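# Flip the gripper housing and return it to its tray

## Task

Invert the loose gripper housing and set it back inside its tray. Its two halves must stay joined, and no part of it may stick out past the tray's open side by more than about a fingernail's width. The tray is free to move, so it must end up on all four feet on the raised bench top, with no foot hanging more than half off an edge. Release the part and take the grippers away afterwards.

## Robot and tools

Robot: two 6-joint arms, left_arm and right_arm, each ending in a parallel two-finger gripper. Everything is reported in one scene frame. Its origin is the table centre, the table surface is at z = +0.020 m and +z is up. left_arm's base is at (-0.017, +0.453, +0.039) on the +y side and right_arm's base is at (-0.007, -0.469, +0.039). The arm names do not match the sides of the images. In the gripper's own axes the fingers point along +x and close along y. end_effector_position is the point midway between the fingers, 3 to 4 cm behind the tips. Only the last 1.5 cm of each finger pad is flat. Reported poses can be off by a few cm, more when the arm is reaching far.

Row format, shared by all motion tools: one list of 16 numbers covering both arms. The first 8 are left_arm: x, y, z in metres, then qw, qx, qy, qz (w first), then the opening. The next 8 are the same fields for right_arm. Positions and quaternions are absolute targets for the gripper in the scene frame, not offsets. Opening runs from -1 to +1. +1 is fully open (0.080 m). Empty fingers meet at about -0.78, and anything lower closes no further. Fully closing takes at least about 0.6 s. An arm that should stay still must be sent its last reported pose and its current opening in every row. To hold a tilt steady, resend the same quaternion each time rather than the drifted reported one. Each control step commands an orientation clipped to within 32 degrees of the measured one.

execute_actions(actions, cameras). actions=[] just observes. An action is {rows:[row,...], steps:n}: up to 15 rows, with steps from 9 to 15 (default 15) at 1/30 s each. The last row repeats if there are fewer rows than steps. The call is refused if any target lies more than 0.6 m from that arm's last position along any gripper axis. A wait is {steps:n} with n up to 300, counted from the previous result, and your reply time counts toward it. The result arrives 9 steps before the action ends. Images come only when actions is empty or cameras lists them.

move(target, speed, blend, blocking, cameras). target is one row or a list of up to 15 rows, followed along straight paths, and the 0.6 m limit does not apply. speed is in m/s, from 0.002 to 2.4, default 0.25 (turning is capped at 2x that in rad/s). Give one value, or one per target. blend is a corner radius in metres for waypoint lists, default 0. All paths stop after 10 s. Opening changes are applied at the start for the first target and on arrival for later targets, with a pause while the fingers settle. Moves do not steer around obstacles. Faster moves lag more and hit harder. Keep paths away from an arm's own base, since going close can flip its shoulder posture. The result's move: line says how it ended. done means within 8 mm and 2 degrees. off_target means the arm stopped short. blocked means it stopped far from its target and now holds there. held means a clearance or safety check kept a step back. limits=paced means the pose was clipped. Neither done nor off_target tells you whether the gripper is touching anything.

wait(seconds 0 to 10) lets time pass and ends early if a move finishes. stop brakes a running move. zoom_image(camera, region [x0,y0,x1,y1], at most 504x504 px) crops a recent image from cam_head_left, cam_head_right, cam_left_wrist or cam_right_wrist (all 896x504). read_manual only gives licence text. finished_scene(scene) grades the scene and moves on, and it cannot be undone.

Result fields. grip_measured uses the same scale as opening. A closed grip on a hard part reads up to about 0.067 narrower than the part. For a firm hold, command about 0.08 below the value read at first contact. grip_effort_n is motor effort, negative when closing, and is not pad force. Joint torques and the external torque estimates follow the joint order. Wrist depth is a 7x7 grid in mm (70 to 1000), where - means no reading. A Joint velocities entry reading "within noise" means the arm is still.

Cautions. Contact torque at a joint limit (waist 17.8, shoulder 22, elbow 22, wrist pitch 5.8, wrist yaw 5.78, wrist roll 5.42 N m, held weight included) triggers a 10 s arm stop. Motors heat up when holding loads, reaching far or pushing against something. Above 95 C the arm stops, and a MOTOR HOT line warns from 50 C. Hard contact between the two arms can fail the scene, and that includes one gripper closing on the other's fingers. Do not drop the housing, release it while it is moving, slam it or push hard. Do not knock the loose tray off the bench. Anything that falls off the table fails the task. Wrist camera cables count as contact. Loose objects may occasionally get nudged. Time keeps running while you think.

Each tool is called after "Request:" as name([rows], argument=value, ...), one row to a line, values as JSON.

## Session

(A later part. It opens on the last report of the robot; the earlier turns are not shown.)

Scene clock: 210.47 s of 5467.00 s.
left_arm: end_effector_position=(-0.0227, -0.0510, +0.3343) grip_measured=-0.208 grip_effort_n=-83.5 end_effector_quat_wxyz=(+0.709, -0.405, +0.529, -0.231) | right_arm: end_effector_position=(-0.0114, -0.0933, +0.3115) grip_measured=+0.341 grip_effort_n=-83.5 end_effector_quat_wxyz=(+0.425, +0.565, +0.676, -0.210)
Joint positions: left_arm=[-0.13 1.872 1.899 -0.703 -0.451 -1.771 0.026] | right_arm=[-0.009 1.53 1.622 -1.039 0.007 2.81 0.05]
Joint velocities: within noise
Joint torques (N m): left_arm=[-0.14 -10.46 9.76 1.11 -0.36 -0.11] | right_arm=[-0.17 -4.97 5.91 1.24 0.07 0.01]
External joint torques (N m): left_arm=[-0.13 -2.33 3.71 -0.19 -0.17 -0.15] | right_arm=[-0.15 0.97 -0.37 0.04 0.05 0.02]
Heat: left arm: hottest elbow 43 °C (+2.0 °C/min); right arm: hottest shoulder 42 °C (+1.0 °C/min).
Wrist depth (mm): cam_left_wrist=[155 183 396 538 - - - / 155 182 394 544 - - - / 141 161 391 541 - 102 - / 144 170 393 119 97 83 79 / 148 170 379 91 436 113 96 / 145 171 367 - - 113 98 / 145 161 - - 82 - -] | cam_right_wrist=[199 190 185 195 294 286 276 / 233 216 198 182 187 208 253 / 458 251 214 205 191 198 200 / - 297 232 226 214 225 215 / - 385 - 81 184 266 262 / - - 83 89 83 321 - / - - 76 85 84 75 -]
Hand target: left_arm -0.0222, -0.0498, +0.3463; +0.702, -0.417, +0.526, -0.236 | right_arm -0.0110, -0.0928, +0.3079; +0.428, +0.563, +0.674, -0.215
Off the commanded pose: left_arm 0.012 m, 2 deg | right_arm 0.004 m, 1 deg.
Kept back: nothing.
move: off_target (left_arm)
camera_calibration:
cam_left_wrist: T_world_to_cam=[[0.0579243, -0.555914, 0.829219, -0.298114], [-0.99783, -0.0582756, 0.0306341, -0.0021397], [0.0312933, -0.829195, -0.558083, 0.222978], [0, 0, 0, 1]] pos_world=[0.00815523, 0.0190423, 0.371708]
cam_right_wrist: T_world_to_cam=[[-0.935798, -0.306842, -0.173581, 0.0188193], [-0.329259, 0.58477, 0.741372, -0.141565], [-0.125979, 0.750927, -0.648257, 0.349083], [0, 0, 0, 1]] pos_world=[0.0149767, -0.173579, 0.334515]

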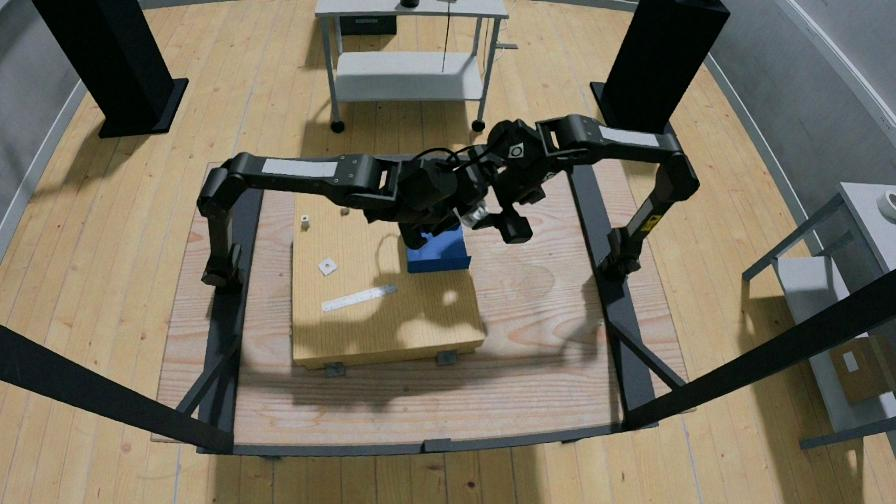

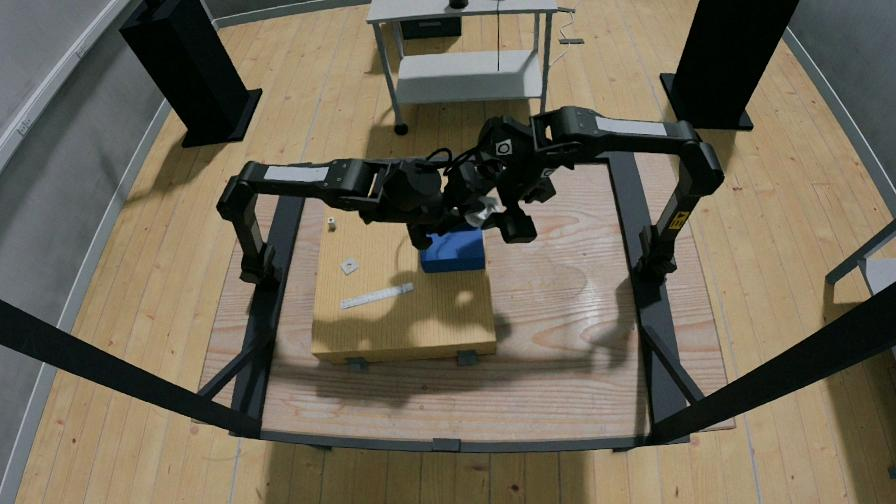

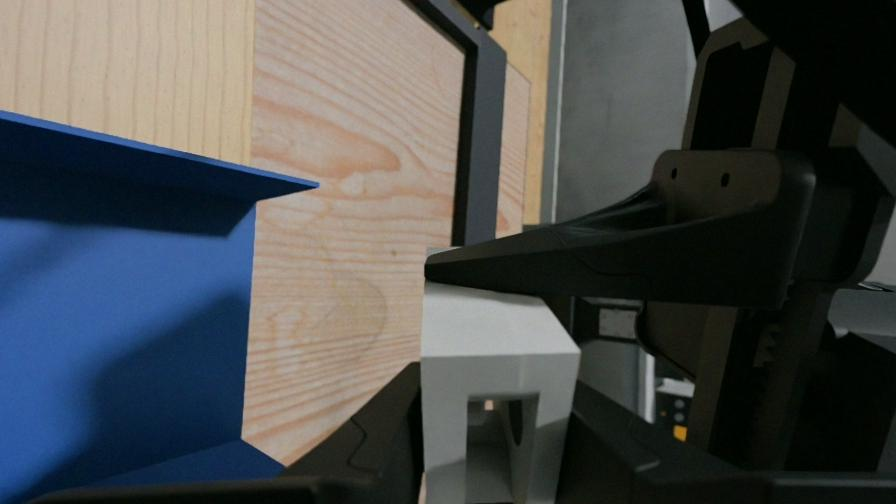

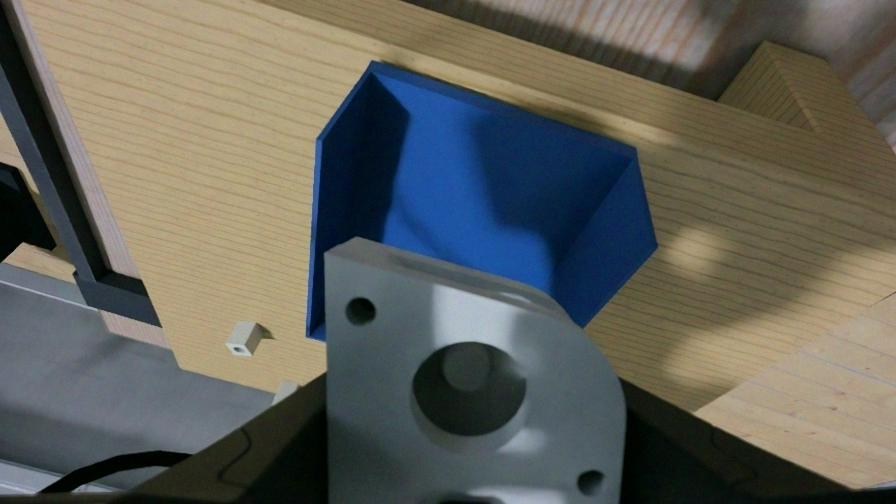

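Request:
move([
  [-0.0222,-0.0505,0.3400,0.7025,-0.4175,0.5263,-0.2366,0.1,-0.0109,-0.0928,0.309,0.4283,0.5626,0.6736,-0.2151,0.2],
  [-0.0222,-0.0505,0.3400,0.7025,-0.4175,0.5263,-0.2366,0.4,-0.0109,-0.0928,0.309,0.4283,0.5626,0.6736,-0.2151,0.2],
  [-0.050,0.0145,0.3900,0.7025,-0.4175,0.5263,-0.2366,0.4,-0.0109,-0.0928,0.309,0.4283,0.5626,0.6736,-0.2151,0.2],
], speed=0.1)

Request:
zoom_image(camera="cam_left_wrist", region=[200, 0, 704, 504])

Request:
zoom_image(camera="cam_right_wrist", region=[200, 0, 704, 504])

Scene clock: 213.60 s of 5467.00 s.
left_arm: end_effector_position=(-0.0501, +0.0117, +0.3799) grip_measured=+0.397 grip_effort_n=14.7 end_effector_quat_wxyz=(+0.709, -0.407, +0.527, -0.232) | right_arm: end_effector_position=(-0.0111, -0.0946, +0.3095) grip_measured=+0.341 grip_effort_n=-83.5 end_effector_quat_wxyz=(+0.428, +0.562, +0.674, -0.214)
Joint positions: left_arm=[-0.238 1.711 1.896 -0.894 -0.538 -1.848 0.053] | right_arm=[-0.01 1.532 1.622 -1.048 0.007 2.81 0.05]
Joint velocities: within noise
Joint torques (N m): left_arm=[-0.27 -8.98 8.99 0.99 -0.39 -0.11] | right_arm=[-0.11 -5.12 6.44 1.65 0.07 0.01]
External joint torques (N m): left_arm=[-0.28 -2.09 3.11 -0.3 -0.17 -0.15] | right_arm=[-0.13 0.82 0.22 0.48 0.06 0.02]
Heat: left arm: hottest elbow 43 °C (+2.0 °C/min); right arm: hottest shoulder 42 °C (+0.0 °C/min).
Wrist depth (mm): cam_left_wrist=[194 230 456 602 - - - / 185 221 453 628 204 - - / 183 209 279 595 171 - - / 182 216 451 179 277 177 178 / 183 215 453 193 207 176 169 / 170 209 105 602 - - - / 194 - 89 590 - 74 -] | cam_right_wrist=[195 188 185 204 295 284 275 / 226 212 194 183 191 265 257 / 447 245 209 200 189 198 203 / 603 291 217 222 210 222 211 / - 363 - 81 182 262 249 / - - 83 97 82 308 - / - - 76 85 84 75 -]
Hand target: left_arm -0.0500, +0.0146, +0.3900; +0.702, -0.417, +0.526, -0.237 | right_arm -0.0108, -0.0929, +0.3090; +0.428, +0.563, +0.674, -0.215
Off the commanded pose: left_arm 0.010 m, 2 deg | right_arm 0.002 m, 0 deg.
Kept back: nothing.
move: off_target (left_arm)
camera_calibration:
cam_left_wrist: T_world_to_cam=[[0.0571658, -0.552575, 0.8315, -0.300416], [-0.997779, -0.0601477, 0.0286261, -0.026507], [0.0341947, -0.83129, -0.554787, 0.300058], [0, 0, 0, 1]] pos_world=[-0.0195351, 0.0818385, 0.417022]
cam_right_wrist: T_world_to_cam=[[-0.936025, -0.308113, -0.170073, 0.0170885], [-0.328881, 0.593768, 0.734355, -0.136129], [-0.12528, 0.743308, -0.657114, 0.350831], [0, 0, 0, 1]] pos_world=[0.0151772, -0.174681, 0.333409]

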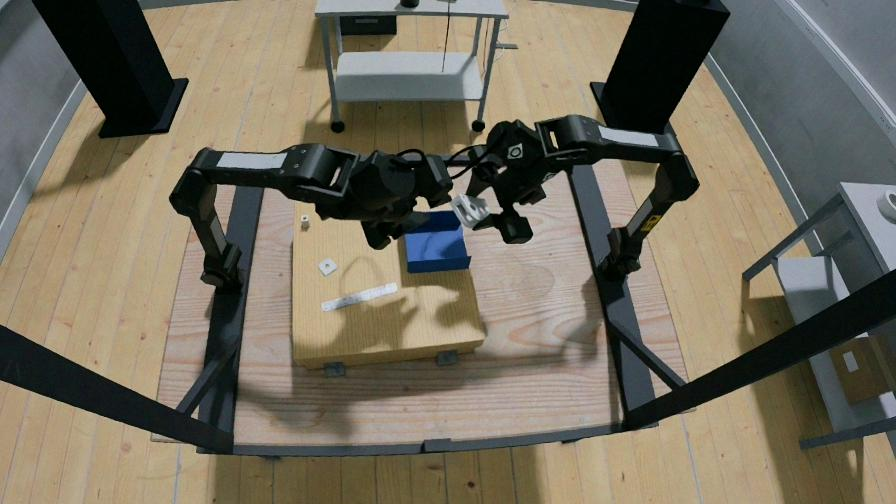

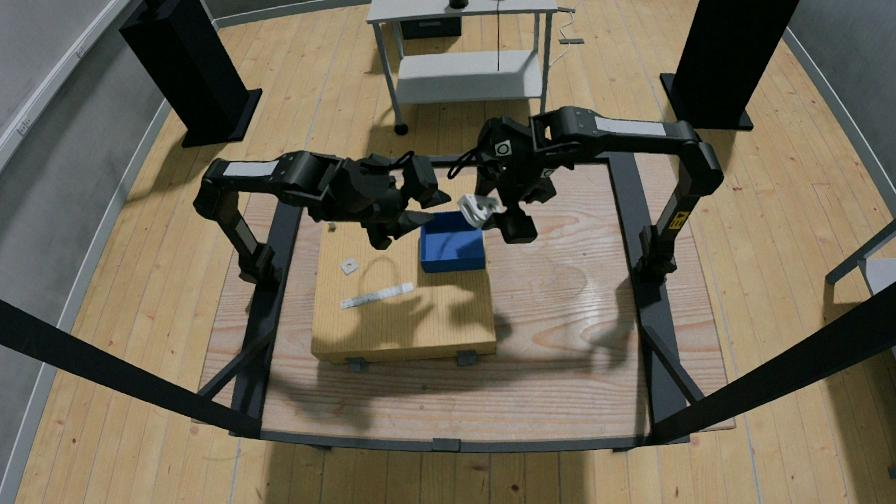

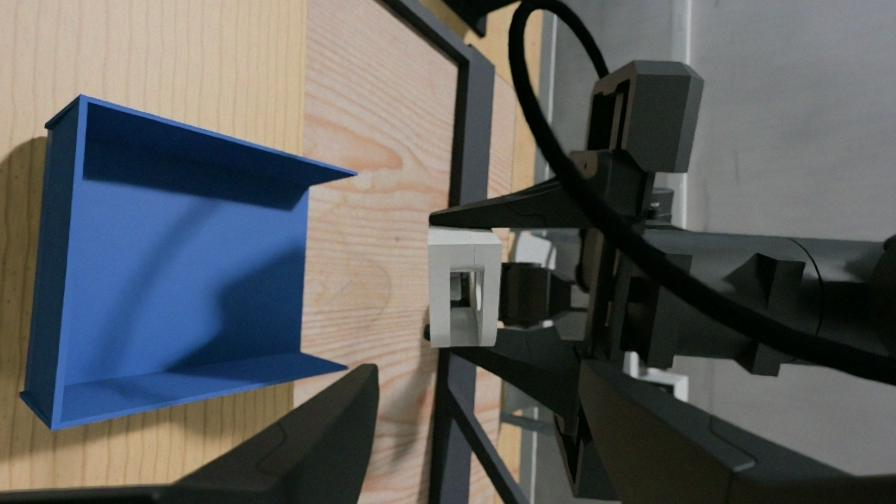

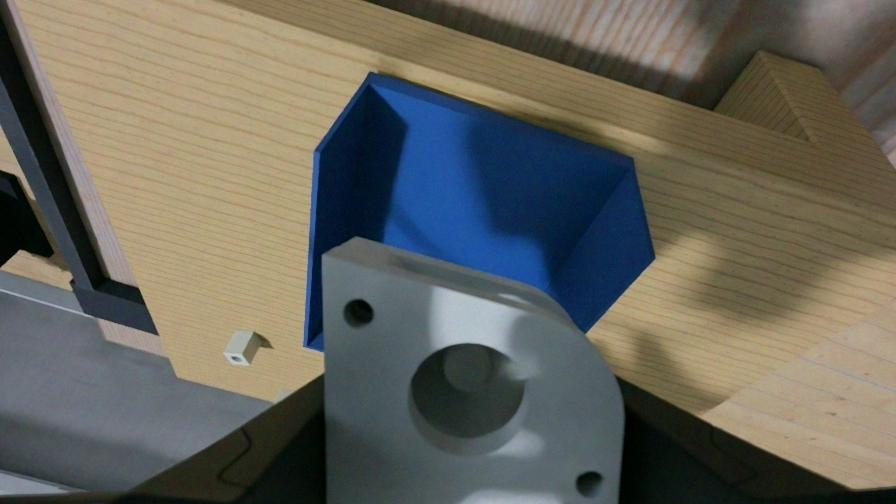

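Scaled by 1.000.

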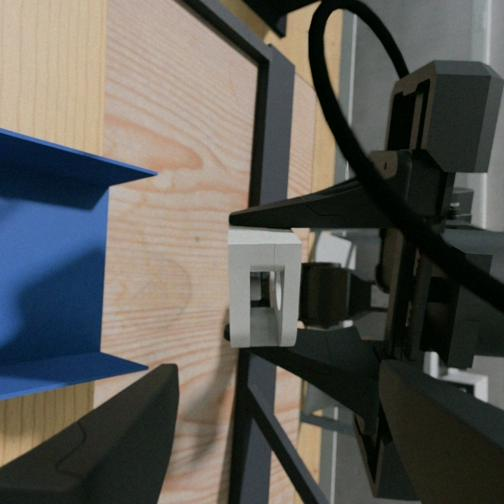

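Scaled by 1.000.

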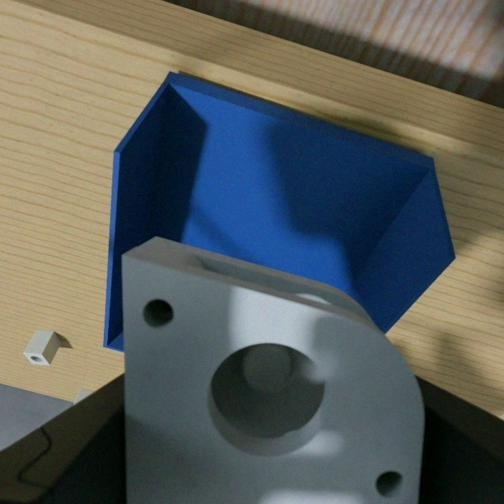

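Request:
move([
  [-0.04,0.10,0.40,0.792,0.2015,0.2048,-0.5395,0.6,-0.0111,-0.0946,0.31,0.4283,0.5626,0.6736,-0.2151,0.2],
  [-0.027,0.168,0.3685,0.692,0.164,0.169,-0.683,0.6,-0.0111,-0.0946,0.31,0.4283,0.5626,0.6736,-0.2151,0.2],
  [-0.027,0.168,0.3685,0.692,0.164,0.169,-0.683,0.6,-0.007,-0.08,0.30,0.6845,0.1289,0.6953,0.1770,0.2],
  [-0.027,0.168,0.3685,0.692,0.164,0.169,-0.683,0.6,-0.007,-0.052,0.262,0.6974,0.0678,0.7039,0.1167,0.2],
], speed=[0.4,0.3,0.3,0.15])

Request:
zoom_image(camera="cam_left_wrist", region=[330, 200, 570, 400])

Request:
zoom_image(camera="cam_right_wrist", region=[200, 0, 704, 504])

Scene clock: 221.73 s of 5467.00 s.
left_arm: end_effector_position=(-0.0279, +0.1664, +0.3671) grip_measured=+0.597 grip_effort_n=14.2 end_effector_quat_wxyz=(+0.691, +0.166, +0.173, -0.682) | right_arm: end_effector_position=(-0.0064, -0.0543, +0.2633) grip_measured=+0.341 grip_effort_n=-83.5 end_effector_quat_wxyz=(+0.696, +0.071, +0.705, +0.115)
Joint positions: left_arm=[-0.067 0.956 1.17 -0.7 -0.078 -0.049 0.062] | right_arm=[-0.033 1.963 2.077 -1.422 -0.023 1.501 0.05]
Joint velocities: within noise
Joint torques (N m): left_arm=[0.31 -3.1 7.12 1.57 0.04 0.18] | right_arm=[0.16 -7.4 6.48 1.04 0.16 -0.2]
External joint torques (N m): left_arm=[0.34 -1.26 1.11 0.04 0.06 0.18] | right_arm=[0.14 1.21 0.74 0.28 0.13 -0.18]
Heat: left arm: hottest elbow 43 °C (+2.0 °C/min); right arm: hottest shoulder 42 °C (-3.0 °C/min).
Wrist depth (mm): cam_left_wrist=[- - - 236 - - - / - - 240 252 - - - / - - 698 206 691 - - / - 612 575 335 400 621 - / - 486 328 327 333 481 - / 465 317 105 285 152 314 421 / 405 - 92 265 260 76 -] | cam_right_wrist=[180 171 161 153 145 257 245 / 189 178 168 158 151 267 254 / 199 134 161 153 147 277 261 / 207 148 165 153 151 286 271 / 218 151 - 81 151 297 281 / 230 154 83 97 83 305 290 / 238 - 76 85 84 75 299]
Hand target: left_arm -0.0271, +0.1680, +0.3684; +0.692, +0.164, +0.169, -0.683 | right_arm -0.0071, -0.0521, +0.2620; +0.697, +0.068, +0.704, +0.117
Off the commanded pose: left_arm 0.002 m, 1 deg | right_arm 0.003 m, 0 deg.
Kept back: nothing.
move: done
camera_calibration:
cam_left_wrist: T_world_to_cam=[[-0.999585, 0.0259399, -0.0125228, -0.0214063], [0.027294, 0.714037, -0.699576, 0.172506], [-0.00920516, -0.699628, -0.714448, 0.456372], [0, 0, 0, 1]] pos_world=[-0.0219048, 0.19667, 0.446467]
cam_right_wrist: T_world_to_cam=[[0.0755462, -0.971557, -0.224431, 0.0108654], [-0.958284, -0.13296, 0.25301, -0.0414858], [-0.275654, 0.195955, -0.941072, 0.335119], [0, 0, 0, 1]] pos_world=[0.051801, -0.0606277, 0.328306]

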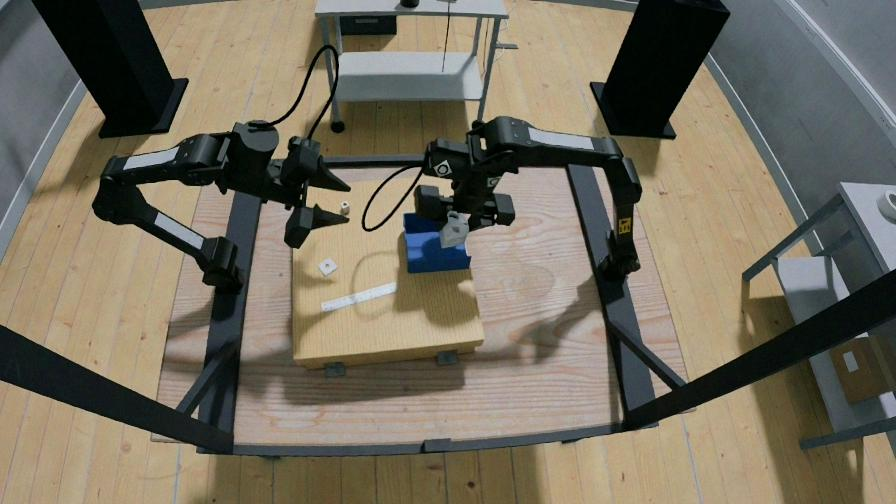

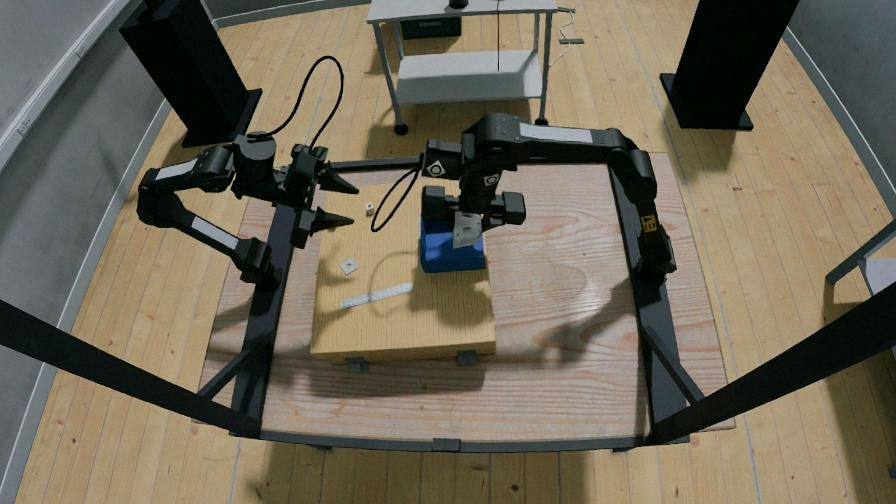

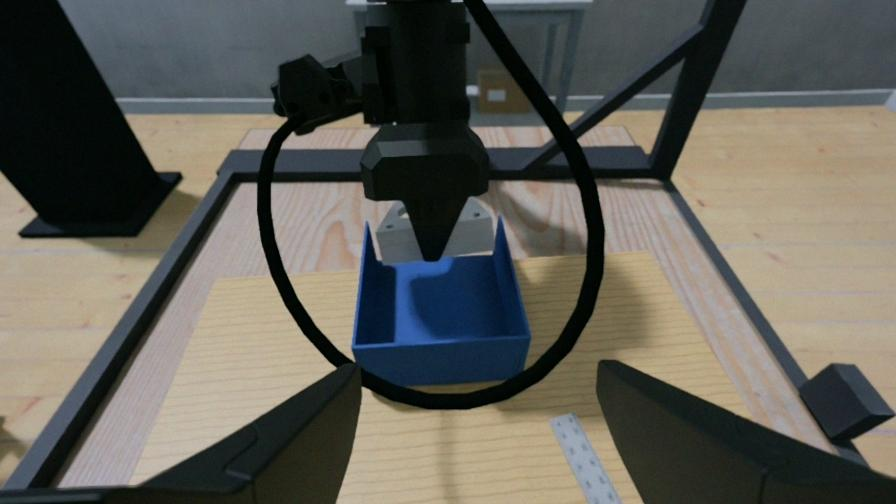

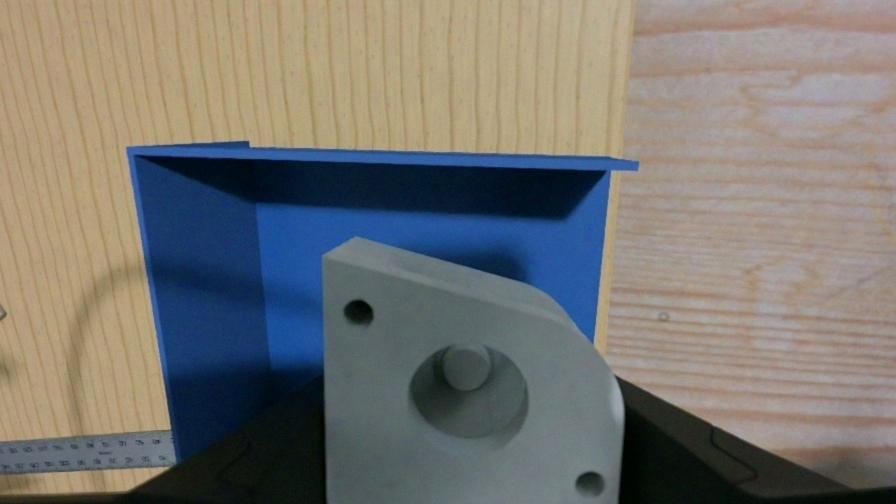

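Scaled by 2.100 from the camera's 896x504 image, which has a finer 1280x720 frame.

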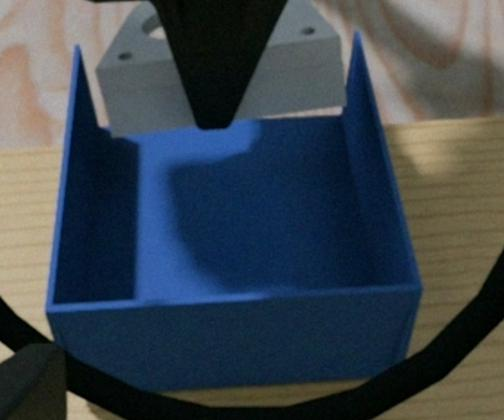

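Scaled by 1.000.

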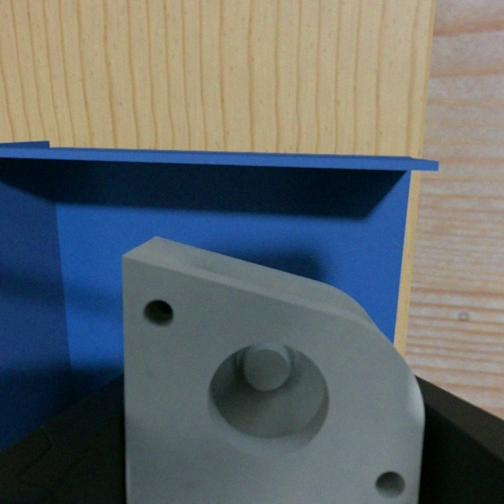

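Request:
move([
  [-0.027,0.168,0.3685,0.692,0.164,0.169,-0.683,0.6,-0.0105,-0.0505,0.238,0.7018,0.0370,0.7061,0.0862,0.2],
  [-0.027,0.168,0.3685,0.692,0.164,0.169,-0.683,0.6,-0.0105,-0.050,0.217,0.7042,0.0148,0.7070,0.0641,0.2],
], speed=0.08)

Request:
zoom_image(camera="cam_left_wrist", region=[330, 200, 570, 400])

Request:
zoom_image(camera="cam_right_wrist", region=[200, 0, 704, 504])

Scene clock: 224.37 s of 5467.00 s.
left_arm: end_effector_position=(-0.0279, +0.1664, +0.3671) grip_measured=+0.597 grip_effort_n=14.2 end_effector_quat_wxyz=(+0.691, +0.166, +0.173, -0.682) | right_arm: end_effector_position=(-0.0099, -0.0509, +0.2212) grip_measured=+0.341 grip_effort_n=-83.5 end_effector_quat_wxyz=(+0.703, +0.018, +0.707, +0.069)
Joint positions: left_arm=[-0.067 0.956 1.17 -0.7 -0.078 -0.049 0.062] | right_arm=[-0.02 2.072 2.087 -1.463 -0.01 1.502 0.05]
Joint velocities: within noise
Joint torques (N m): left_arm=[0.24 -3.16 6.94 1.58 0.05 0.18] | right_arm=[0.28 -7.89 5.49 0.74 0.16 0.14]
External joint torques (N m): left_arm=[0.26 -1.2 0.82 0.02 0.07 0.17] | right_arm=[0.24 1.54 -0.22 0.22 0.12 0.15]
Heat: left arm: hottest elbow 43 °C (+2.0 °C/min); right arm: hottest shoulder 42 °C (-4.0 °C/min).
Wrist depth (mm): cam_left_wrist=[- - - 161 - - - / - - 823 169 - - - / - - 263 267 708 - - / - 596 605 231 597 614 - / - 483 332 327 331 478 - / 465 314 278 292 284 314 421 / 402 - 91 265 254 76 -] | cam_right_wrist=[116 114 112 110 108 232 227 / 120 119 117 115 113 240 236 / 111 111 109 107 106 250 245 / 113 115 111 109 110 259 254 / 114 120 117 81 111 269 264 / 115 125 83 97 83 279 275 / - - 76 86 84 75 284]
Hand target: left_arm -0.0271, +0.1680, +0.3684; +0.692, +0.164, +0.169, -0.683 | right_arm -0.0105, -0.0501, +0.2170; +0.704, +0.015, +0.707, +0.064
Off the commanded pose: left_arm 0.002 m, 1 deg | right_arm 0.004 m, 1 deg.
Kept back: nothing.
move: done
camera_calibration:
cam_left_wrist: T_world_to_cam=[[-0.999585, 0.0259399, -0.0125228, -0.0214063], [0.027294, 0.714037, -0.699576, 0.172506], [-0.00920516, -0.699628, -0.714448, 0.456372], [0, 0, 0, 1]] pos_world=[-0.0219048, 0.19667, 0.446467]
cam_right_wrist: T_world_to_cam=[[0.0869183, -0.99253, -0.0856139, -0.0266374], [-0.960233, -0.106357, 0.258147, -0.0334429], [-0.265324, 0.0597717, -0.962305, 0.291783], [0, 0, 0, 1]] pos_world=[0.0476194, -0.0474356, 0.287137]

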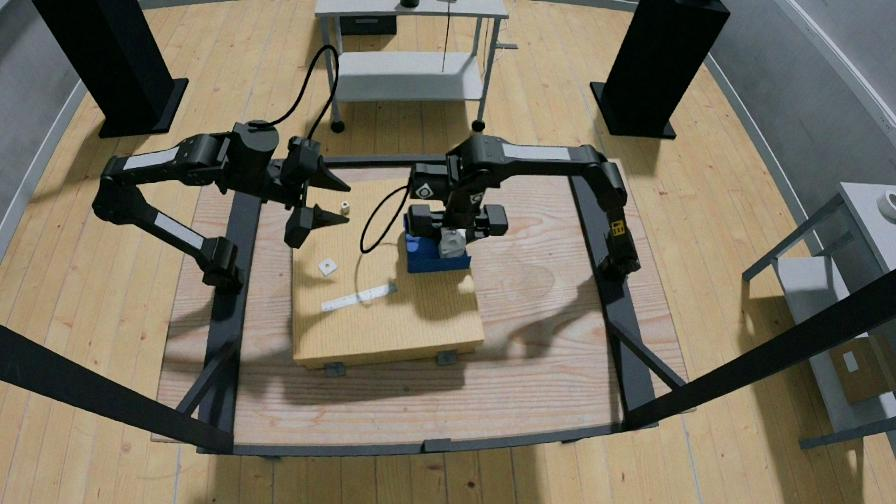

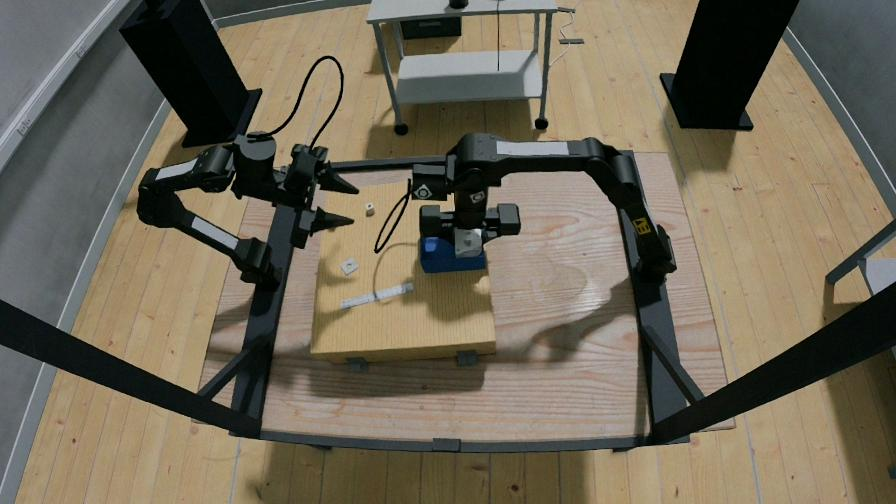

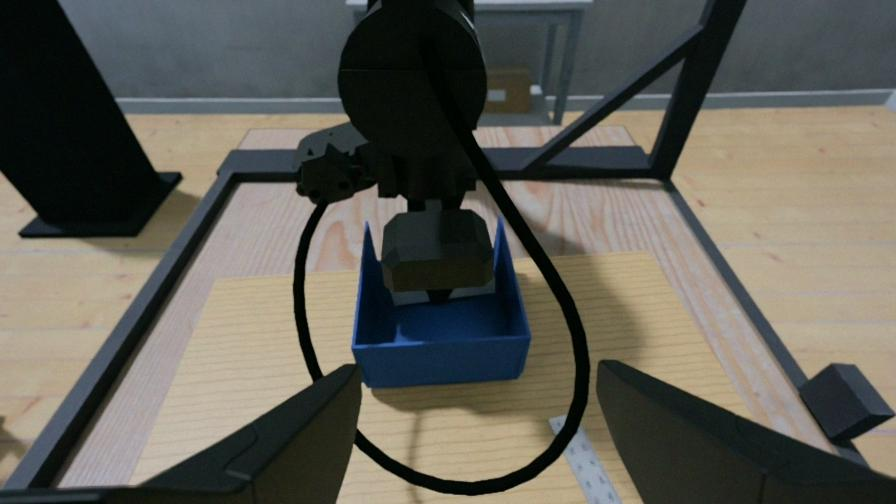

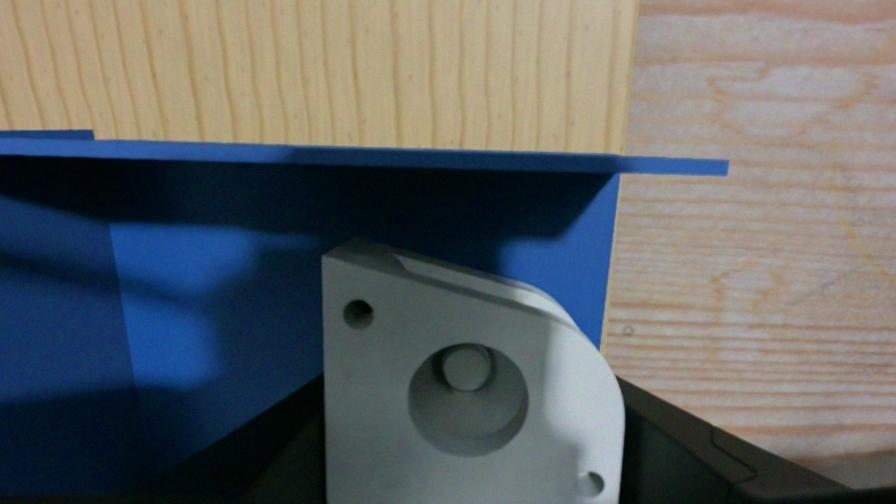

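Scaled by 2.100 from the camera's 896x504 image, which has a finer 1280x720 frame.

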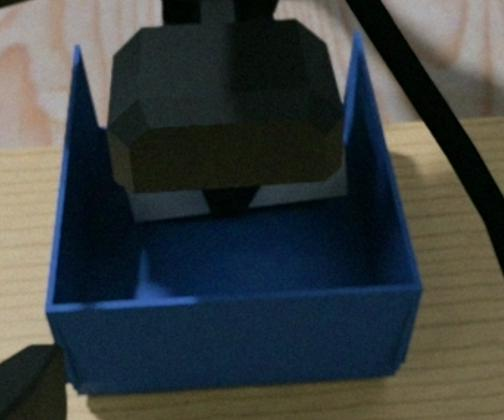

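Scaled by 1.000.

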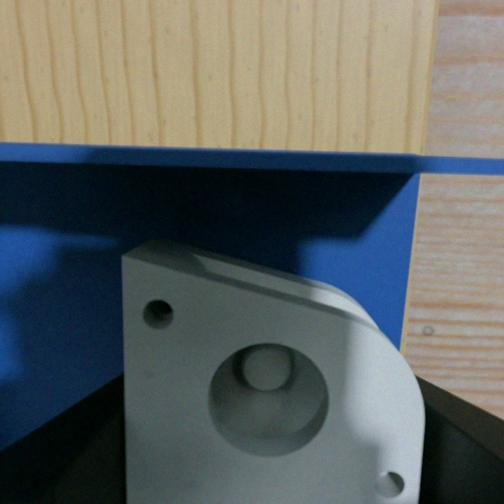

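Request:
move([
  [-0.027,0.168,0.3685,0.692,0.164,0.169,-0.683,0.6,-0.0105,-0.0475,0.208,0.7042,0.0148,0.7070,0.0641,0.2],
], speed=0.05)

Request:
zoom_image(camera="cam_left_wrist", region=[330, 200, 570, 400])

Request:
zoom_image(camera="cam_right_wrist", region=[200, 0, 704, 504])

Scene clock: 225.67 s of 5467.00 s.
left_arm: end_effector_position=(-0.0279, +0.1664, +0.3671) grip_measured=+0.597 grip_effort_n=14.2 end_effector_quat_wxyz=(+0.691, +0.166, +0.173, -0.682) | right_arm: end_effector_position=(-0.0099, -0.0483, +0.2173) grip_measured=+0.341 grip_effort_n=-83.5 end_effector_quat_wxyz=(+0.703, +0.020, +0.707, +0.071)
Joint positions: left_arm=[-0.067 0.956 1.17 -0.7 -0.078 -0.049 0.062] | right_arm=[-0.02 2.072 2.071 -1.439 -0.01 1.502 0.05]
Joint velocities: within noise
Joint torques (N m): left_arm=[0.03 -3.17 7.04 1.53 0.03 0.21] | right_arm=[0.18 -7.7 3.9 1.67 0.17 0.13]
External joint torques (N m): left_arm=[0.05 -1.36 1.03 -0.01 0.05 0.21] | right_arm=[0.15 1.71 -1.84 1.14 0.13 0.13]
Heat: left arm: hottest elbow 43 °C (+2.0 °C/min); right arm: hottest shoulder 42 °C (-5.0 °C/min).
Wrist depth (mm): cam_left_wrist=[- - - 161 - - - / - - 823 168 - - - / - - 265 267 718 - - / - 594 578 232 594 606 - / - 482 328 325 335 483 - / 470 318 280 292 180 316 422 / 403 - 92 266 255 76 -] | cam_right_wrist=[115 113 111 108 107 228 225 / 119 118 115 113 111 238 233 / 109 110 107 105 103 247 240 / 109 113 110 107 107 256 250 / 115 119 116 81 108 266 259 / 112 124 83 97 82 275 270 / - - 76 86 84 75 279]
Hand target: left_arm -0.0271, +0.1680, +0.3684; +0.692, +0.164, +0.169, -0.683 | right_arm -0.0105, -0.0476, +0.2081; +0.704, +0.015, +0.707, +0.064
Off the commanded pose: left_arm 0.002 m, 1 deg | right_arm 0.009 m, 1 deg.
Kept back: nothing.
move: off_target (right_arm)
camera_calibration:
cam_left_wrist: T_world_to_cam=[[-0.999585, 0.0259399, -0.0125228, -0.0214063], [0.027294, 0.714037, -0.699576, 0.172506], [-0.00920516, -0.699628, -0.714448, 0.456372], [0, 0, 0, 1]] pos_world=[-0.0219048, 0.19667, 0.446467]
cam_right_wrist: T_world_to_cam=[[0.0865592, -0.99194, -0.0925331, -0.0229784], [-0.960238, -0.107816, 0.257524, -0.032111], [-0.265425, 0.0665627, -0.961831, 0.288082], [0, 0, 0, 1]] pos_world=[0.0476189, -0.0454308, 0.28323]

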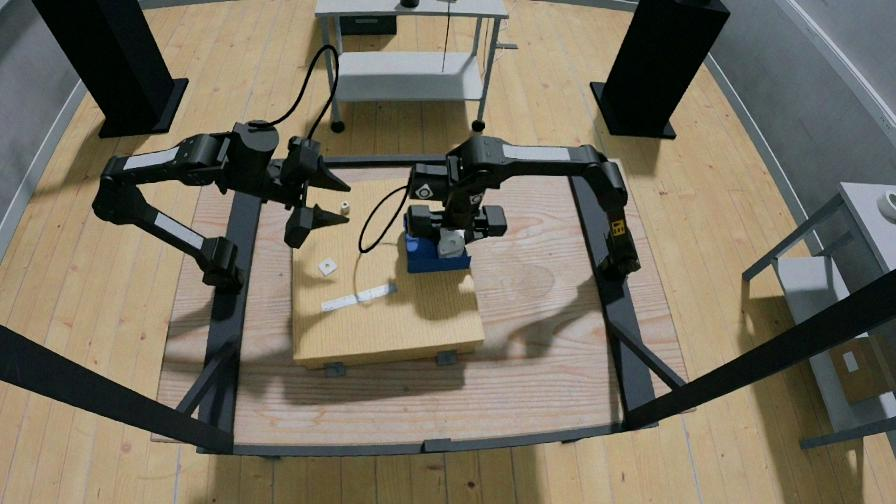

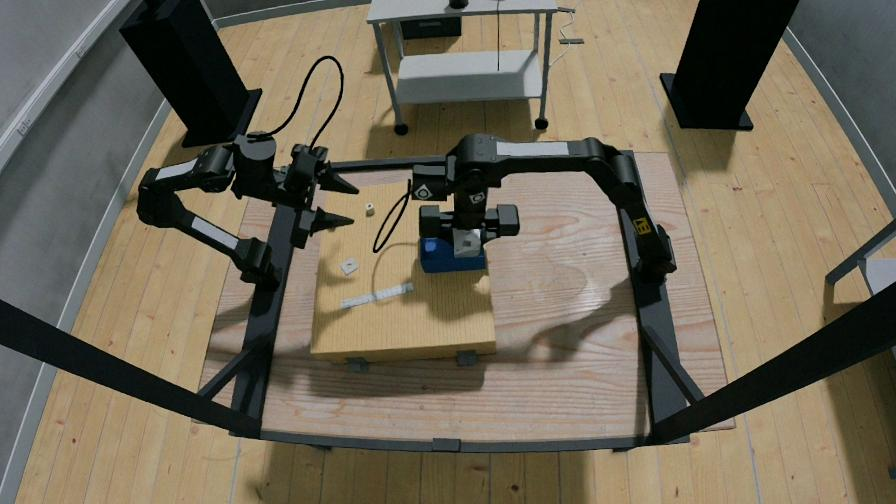

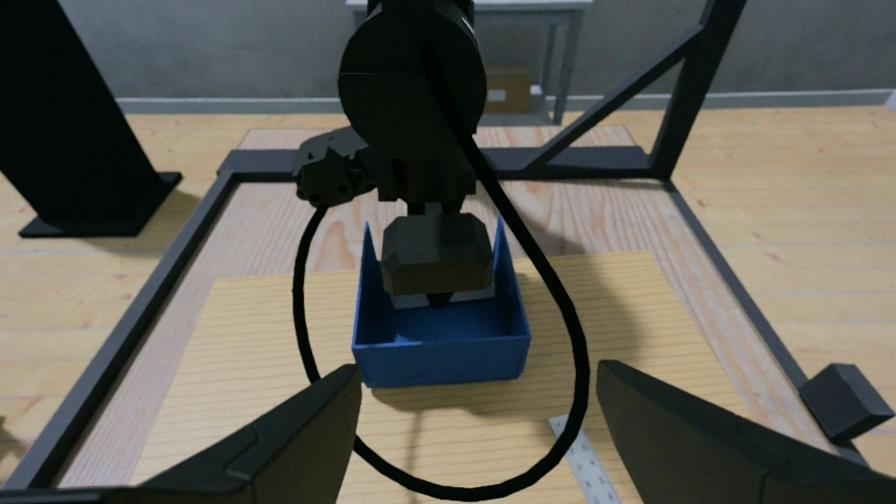

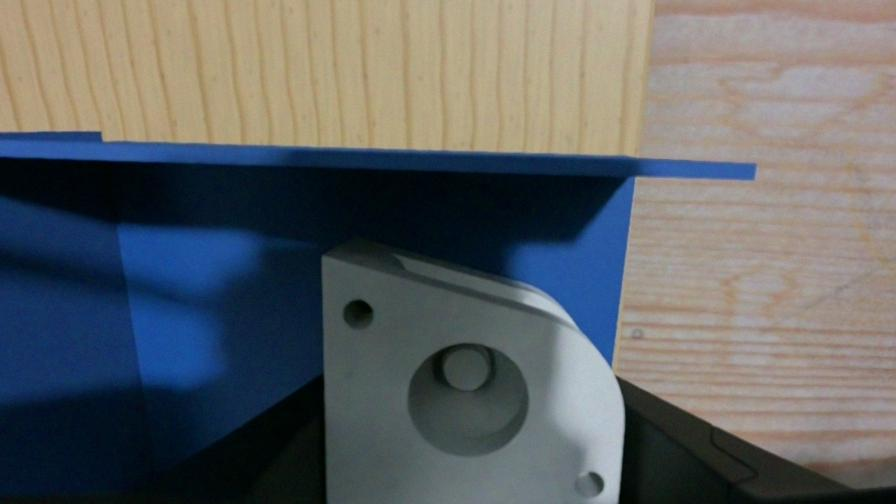

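Scaled by 2.100 from the camera's 896x504 image, which has a finer 1280x720 frame.

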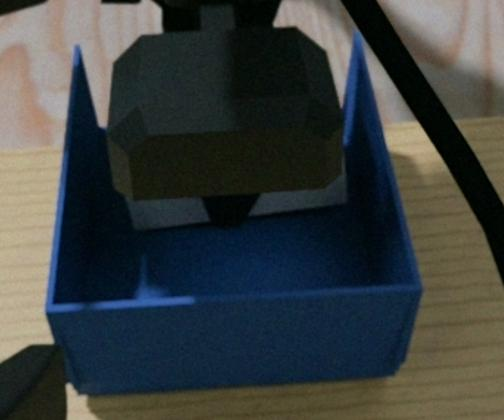

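Scaled by 1.000.

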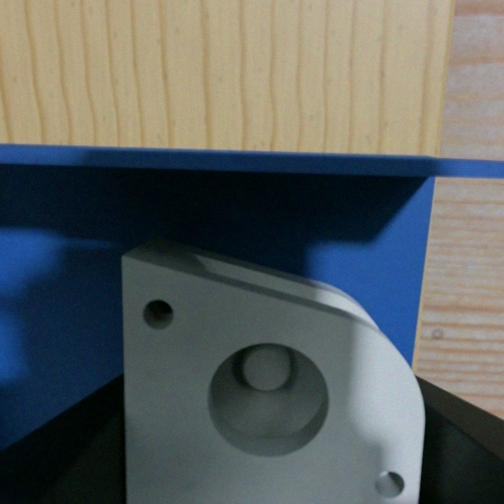

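Request:
move(target=[-0.027,0.168,0.3685,0.692,0.164,0.169,-0.683,0.6,-0.0105,-0.0475,0.204,0.7042,0.0148,0.7070,0.0641,0.2], speed=0.04)

Scene clock: 228.20 s of 5467.00 s.
left_arm: end_effector_position=(-0.0279, +0.1664, +0.3671) grip_measured=+0.597 grip_effort_n=14.2 end_effector_quat_wxyz=(+0.691, +0.166, +0.173, -0.682) | right_arm: end_effector_position=(-0.0099, -0.0487, +0.2165) grip_measured=+0.341 grip_effort_n=-83.5 end_effector_quat_wxyz=(+0.703, +0.023, +0.707, +0.074)
Joint positions: left_arm=[-0.067 0.956 1.17 -0.7 -0.078 -0.049 0.062] | right_arm=[-0.02 2.062 2.051 -1.424 -0.01 1.502 0.05]
Joint velocities: within noise
Joint torques (N m): left_arm=[0.1 -3.24 6.89 1.57 0.03 0.19] | right_arm=[0.18 -7.21 3.61 1.87 0.17 0.12]
External joint torques (N m): left_arm=[0.1 -1.28 0.76 0.01 0.05 0.19] | right_arm=[0.16 2.2 -2.17 1.33 0.13 0.13]
Heat: left arm: hottest elbow 42 °C (+1.0 °C/min); right arm: hottest shoulder 42 °C (-6.1 °C/min).
Wrist depth (mm): cam_left_wrist=[- - - 162 - - - / - - 837 170 - - - / - - 265 267 701 - - / - 598 597 230 597 611 - / - 486 336 326 333 480 - / 465 317 279 293 180 315 423 / 402 - 91 266 255 76 -] | cam_right_wrist=[116 114 111 108 106 228 224 / 120 119 116 113 110 237 231 / 109 110 108 106 103 246 240 / 109 114 111 107 108 255 249 / - 119 117 81 108 265 258 / 112 124 83 97 83 273 269 / - - 76 85 84 75 277]
Hand target: left_arm -0.0271, +0.1680, +0.3684; +0.692, +0.164, +0.169, -0.683 | right_arm -0.0105, -0.0478, +0.2041; +0.704, +0.015, +0.707, +0.064
Off the commanded pose: left_arm 0.002 m, 1 deg | right_arm 0.013 m, 1 deg.
Kept back: nothing.
move: off_target (right_arm)
camera_calibration:
cam_left_wrist: T_world_to_cam=[[-0.999585, 0.0259399, -0.0125228, -0.0214063], [0.027294, 0.714037, -0.699576, 0.172506], [-0.00920516, -0.699628, -0.714448, 0.456372], [0, 0, 0, 1]] pos_world=[-0.0219048, 0.19667, 0.446467]
cam_right_wrist: T_world_to_cam=[[0.0865501, -0.991325, -0.0989163, -0.0220007], [-0.960237, -0.109463, 0.256831, -0.0318951], [-0.26543, 0.0727545, -0.961381, 0.287615], [0, 0, 0, 1]] pos_world=[0.0476189, -0.0462264, 0.282523]

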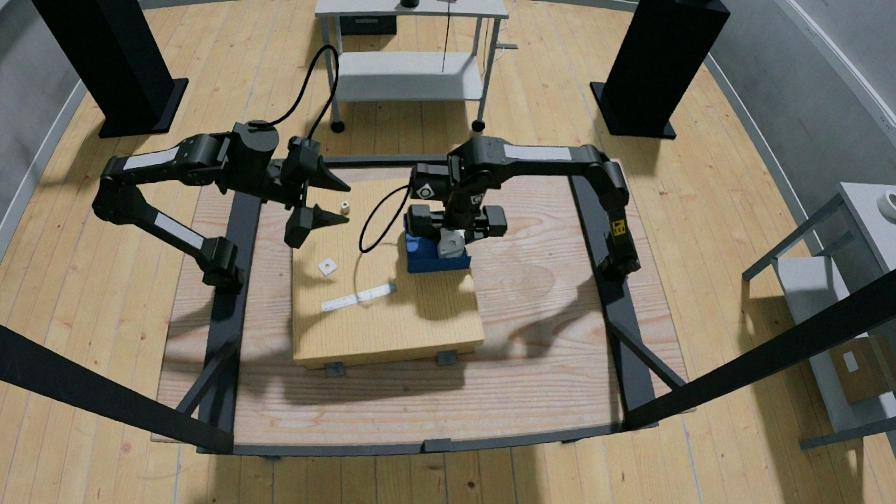

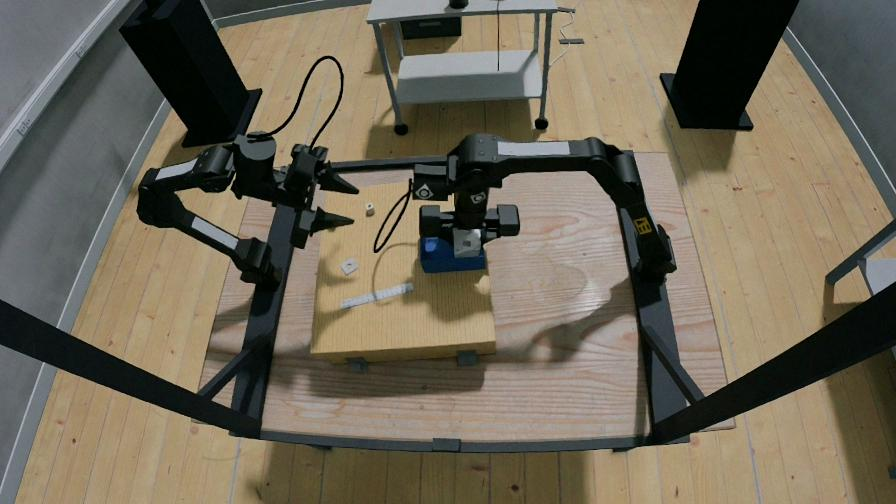

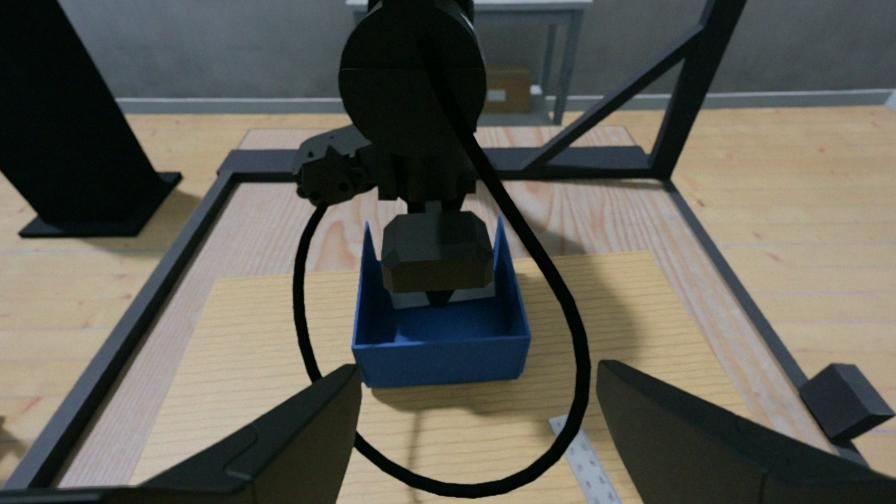

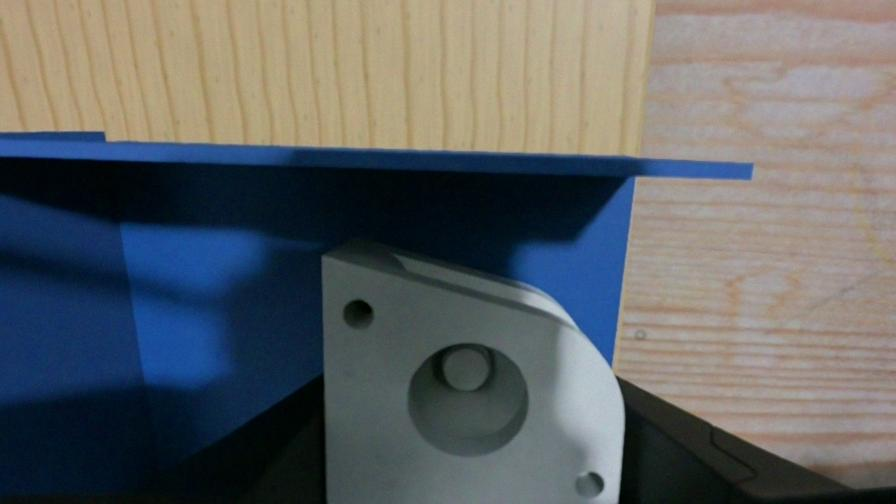

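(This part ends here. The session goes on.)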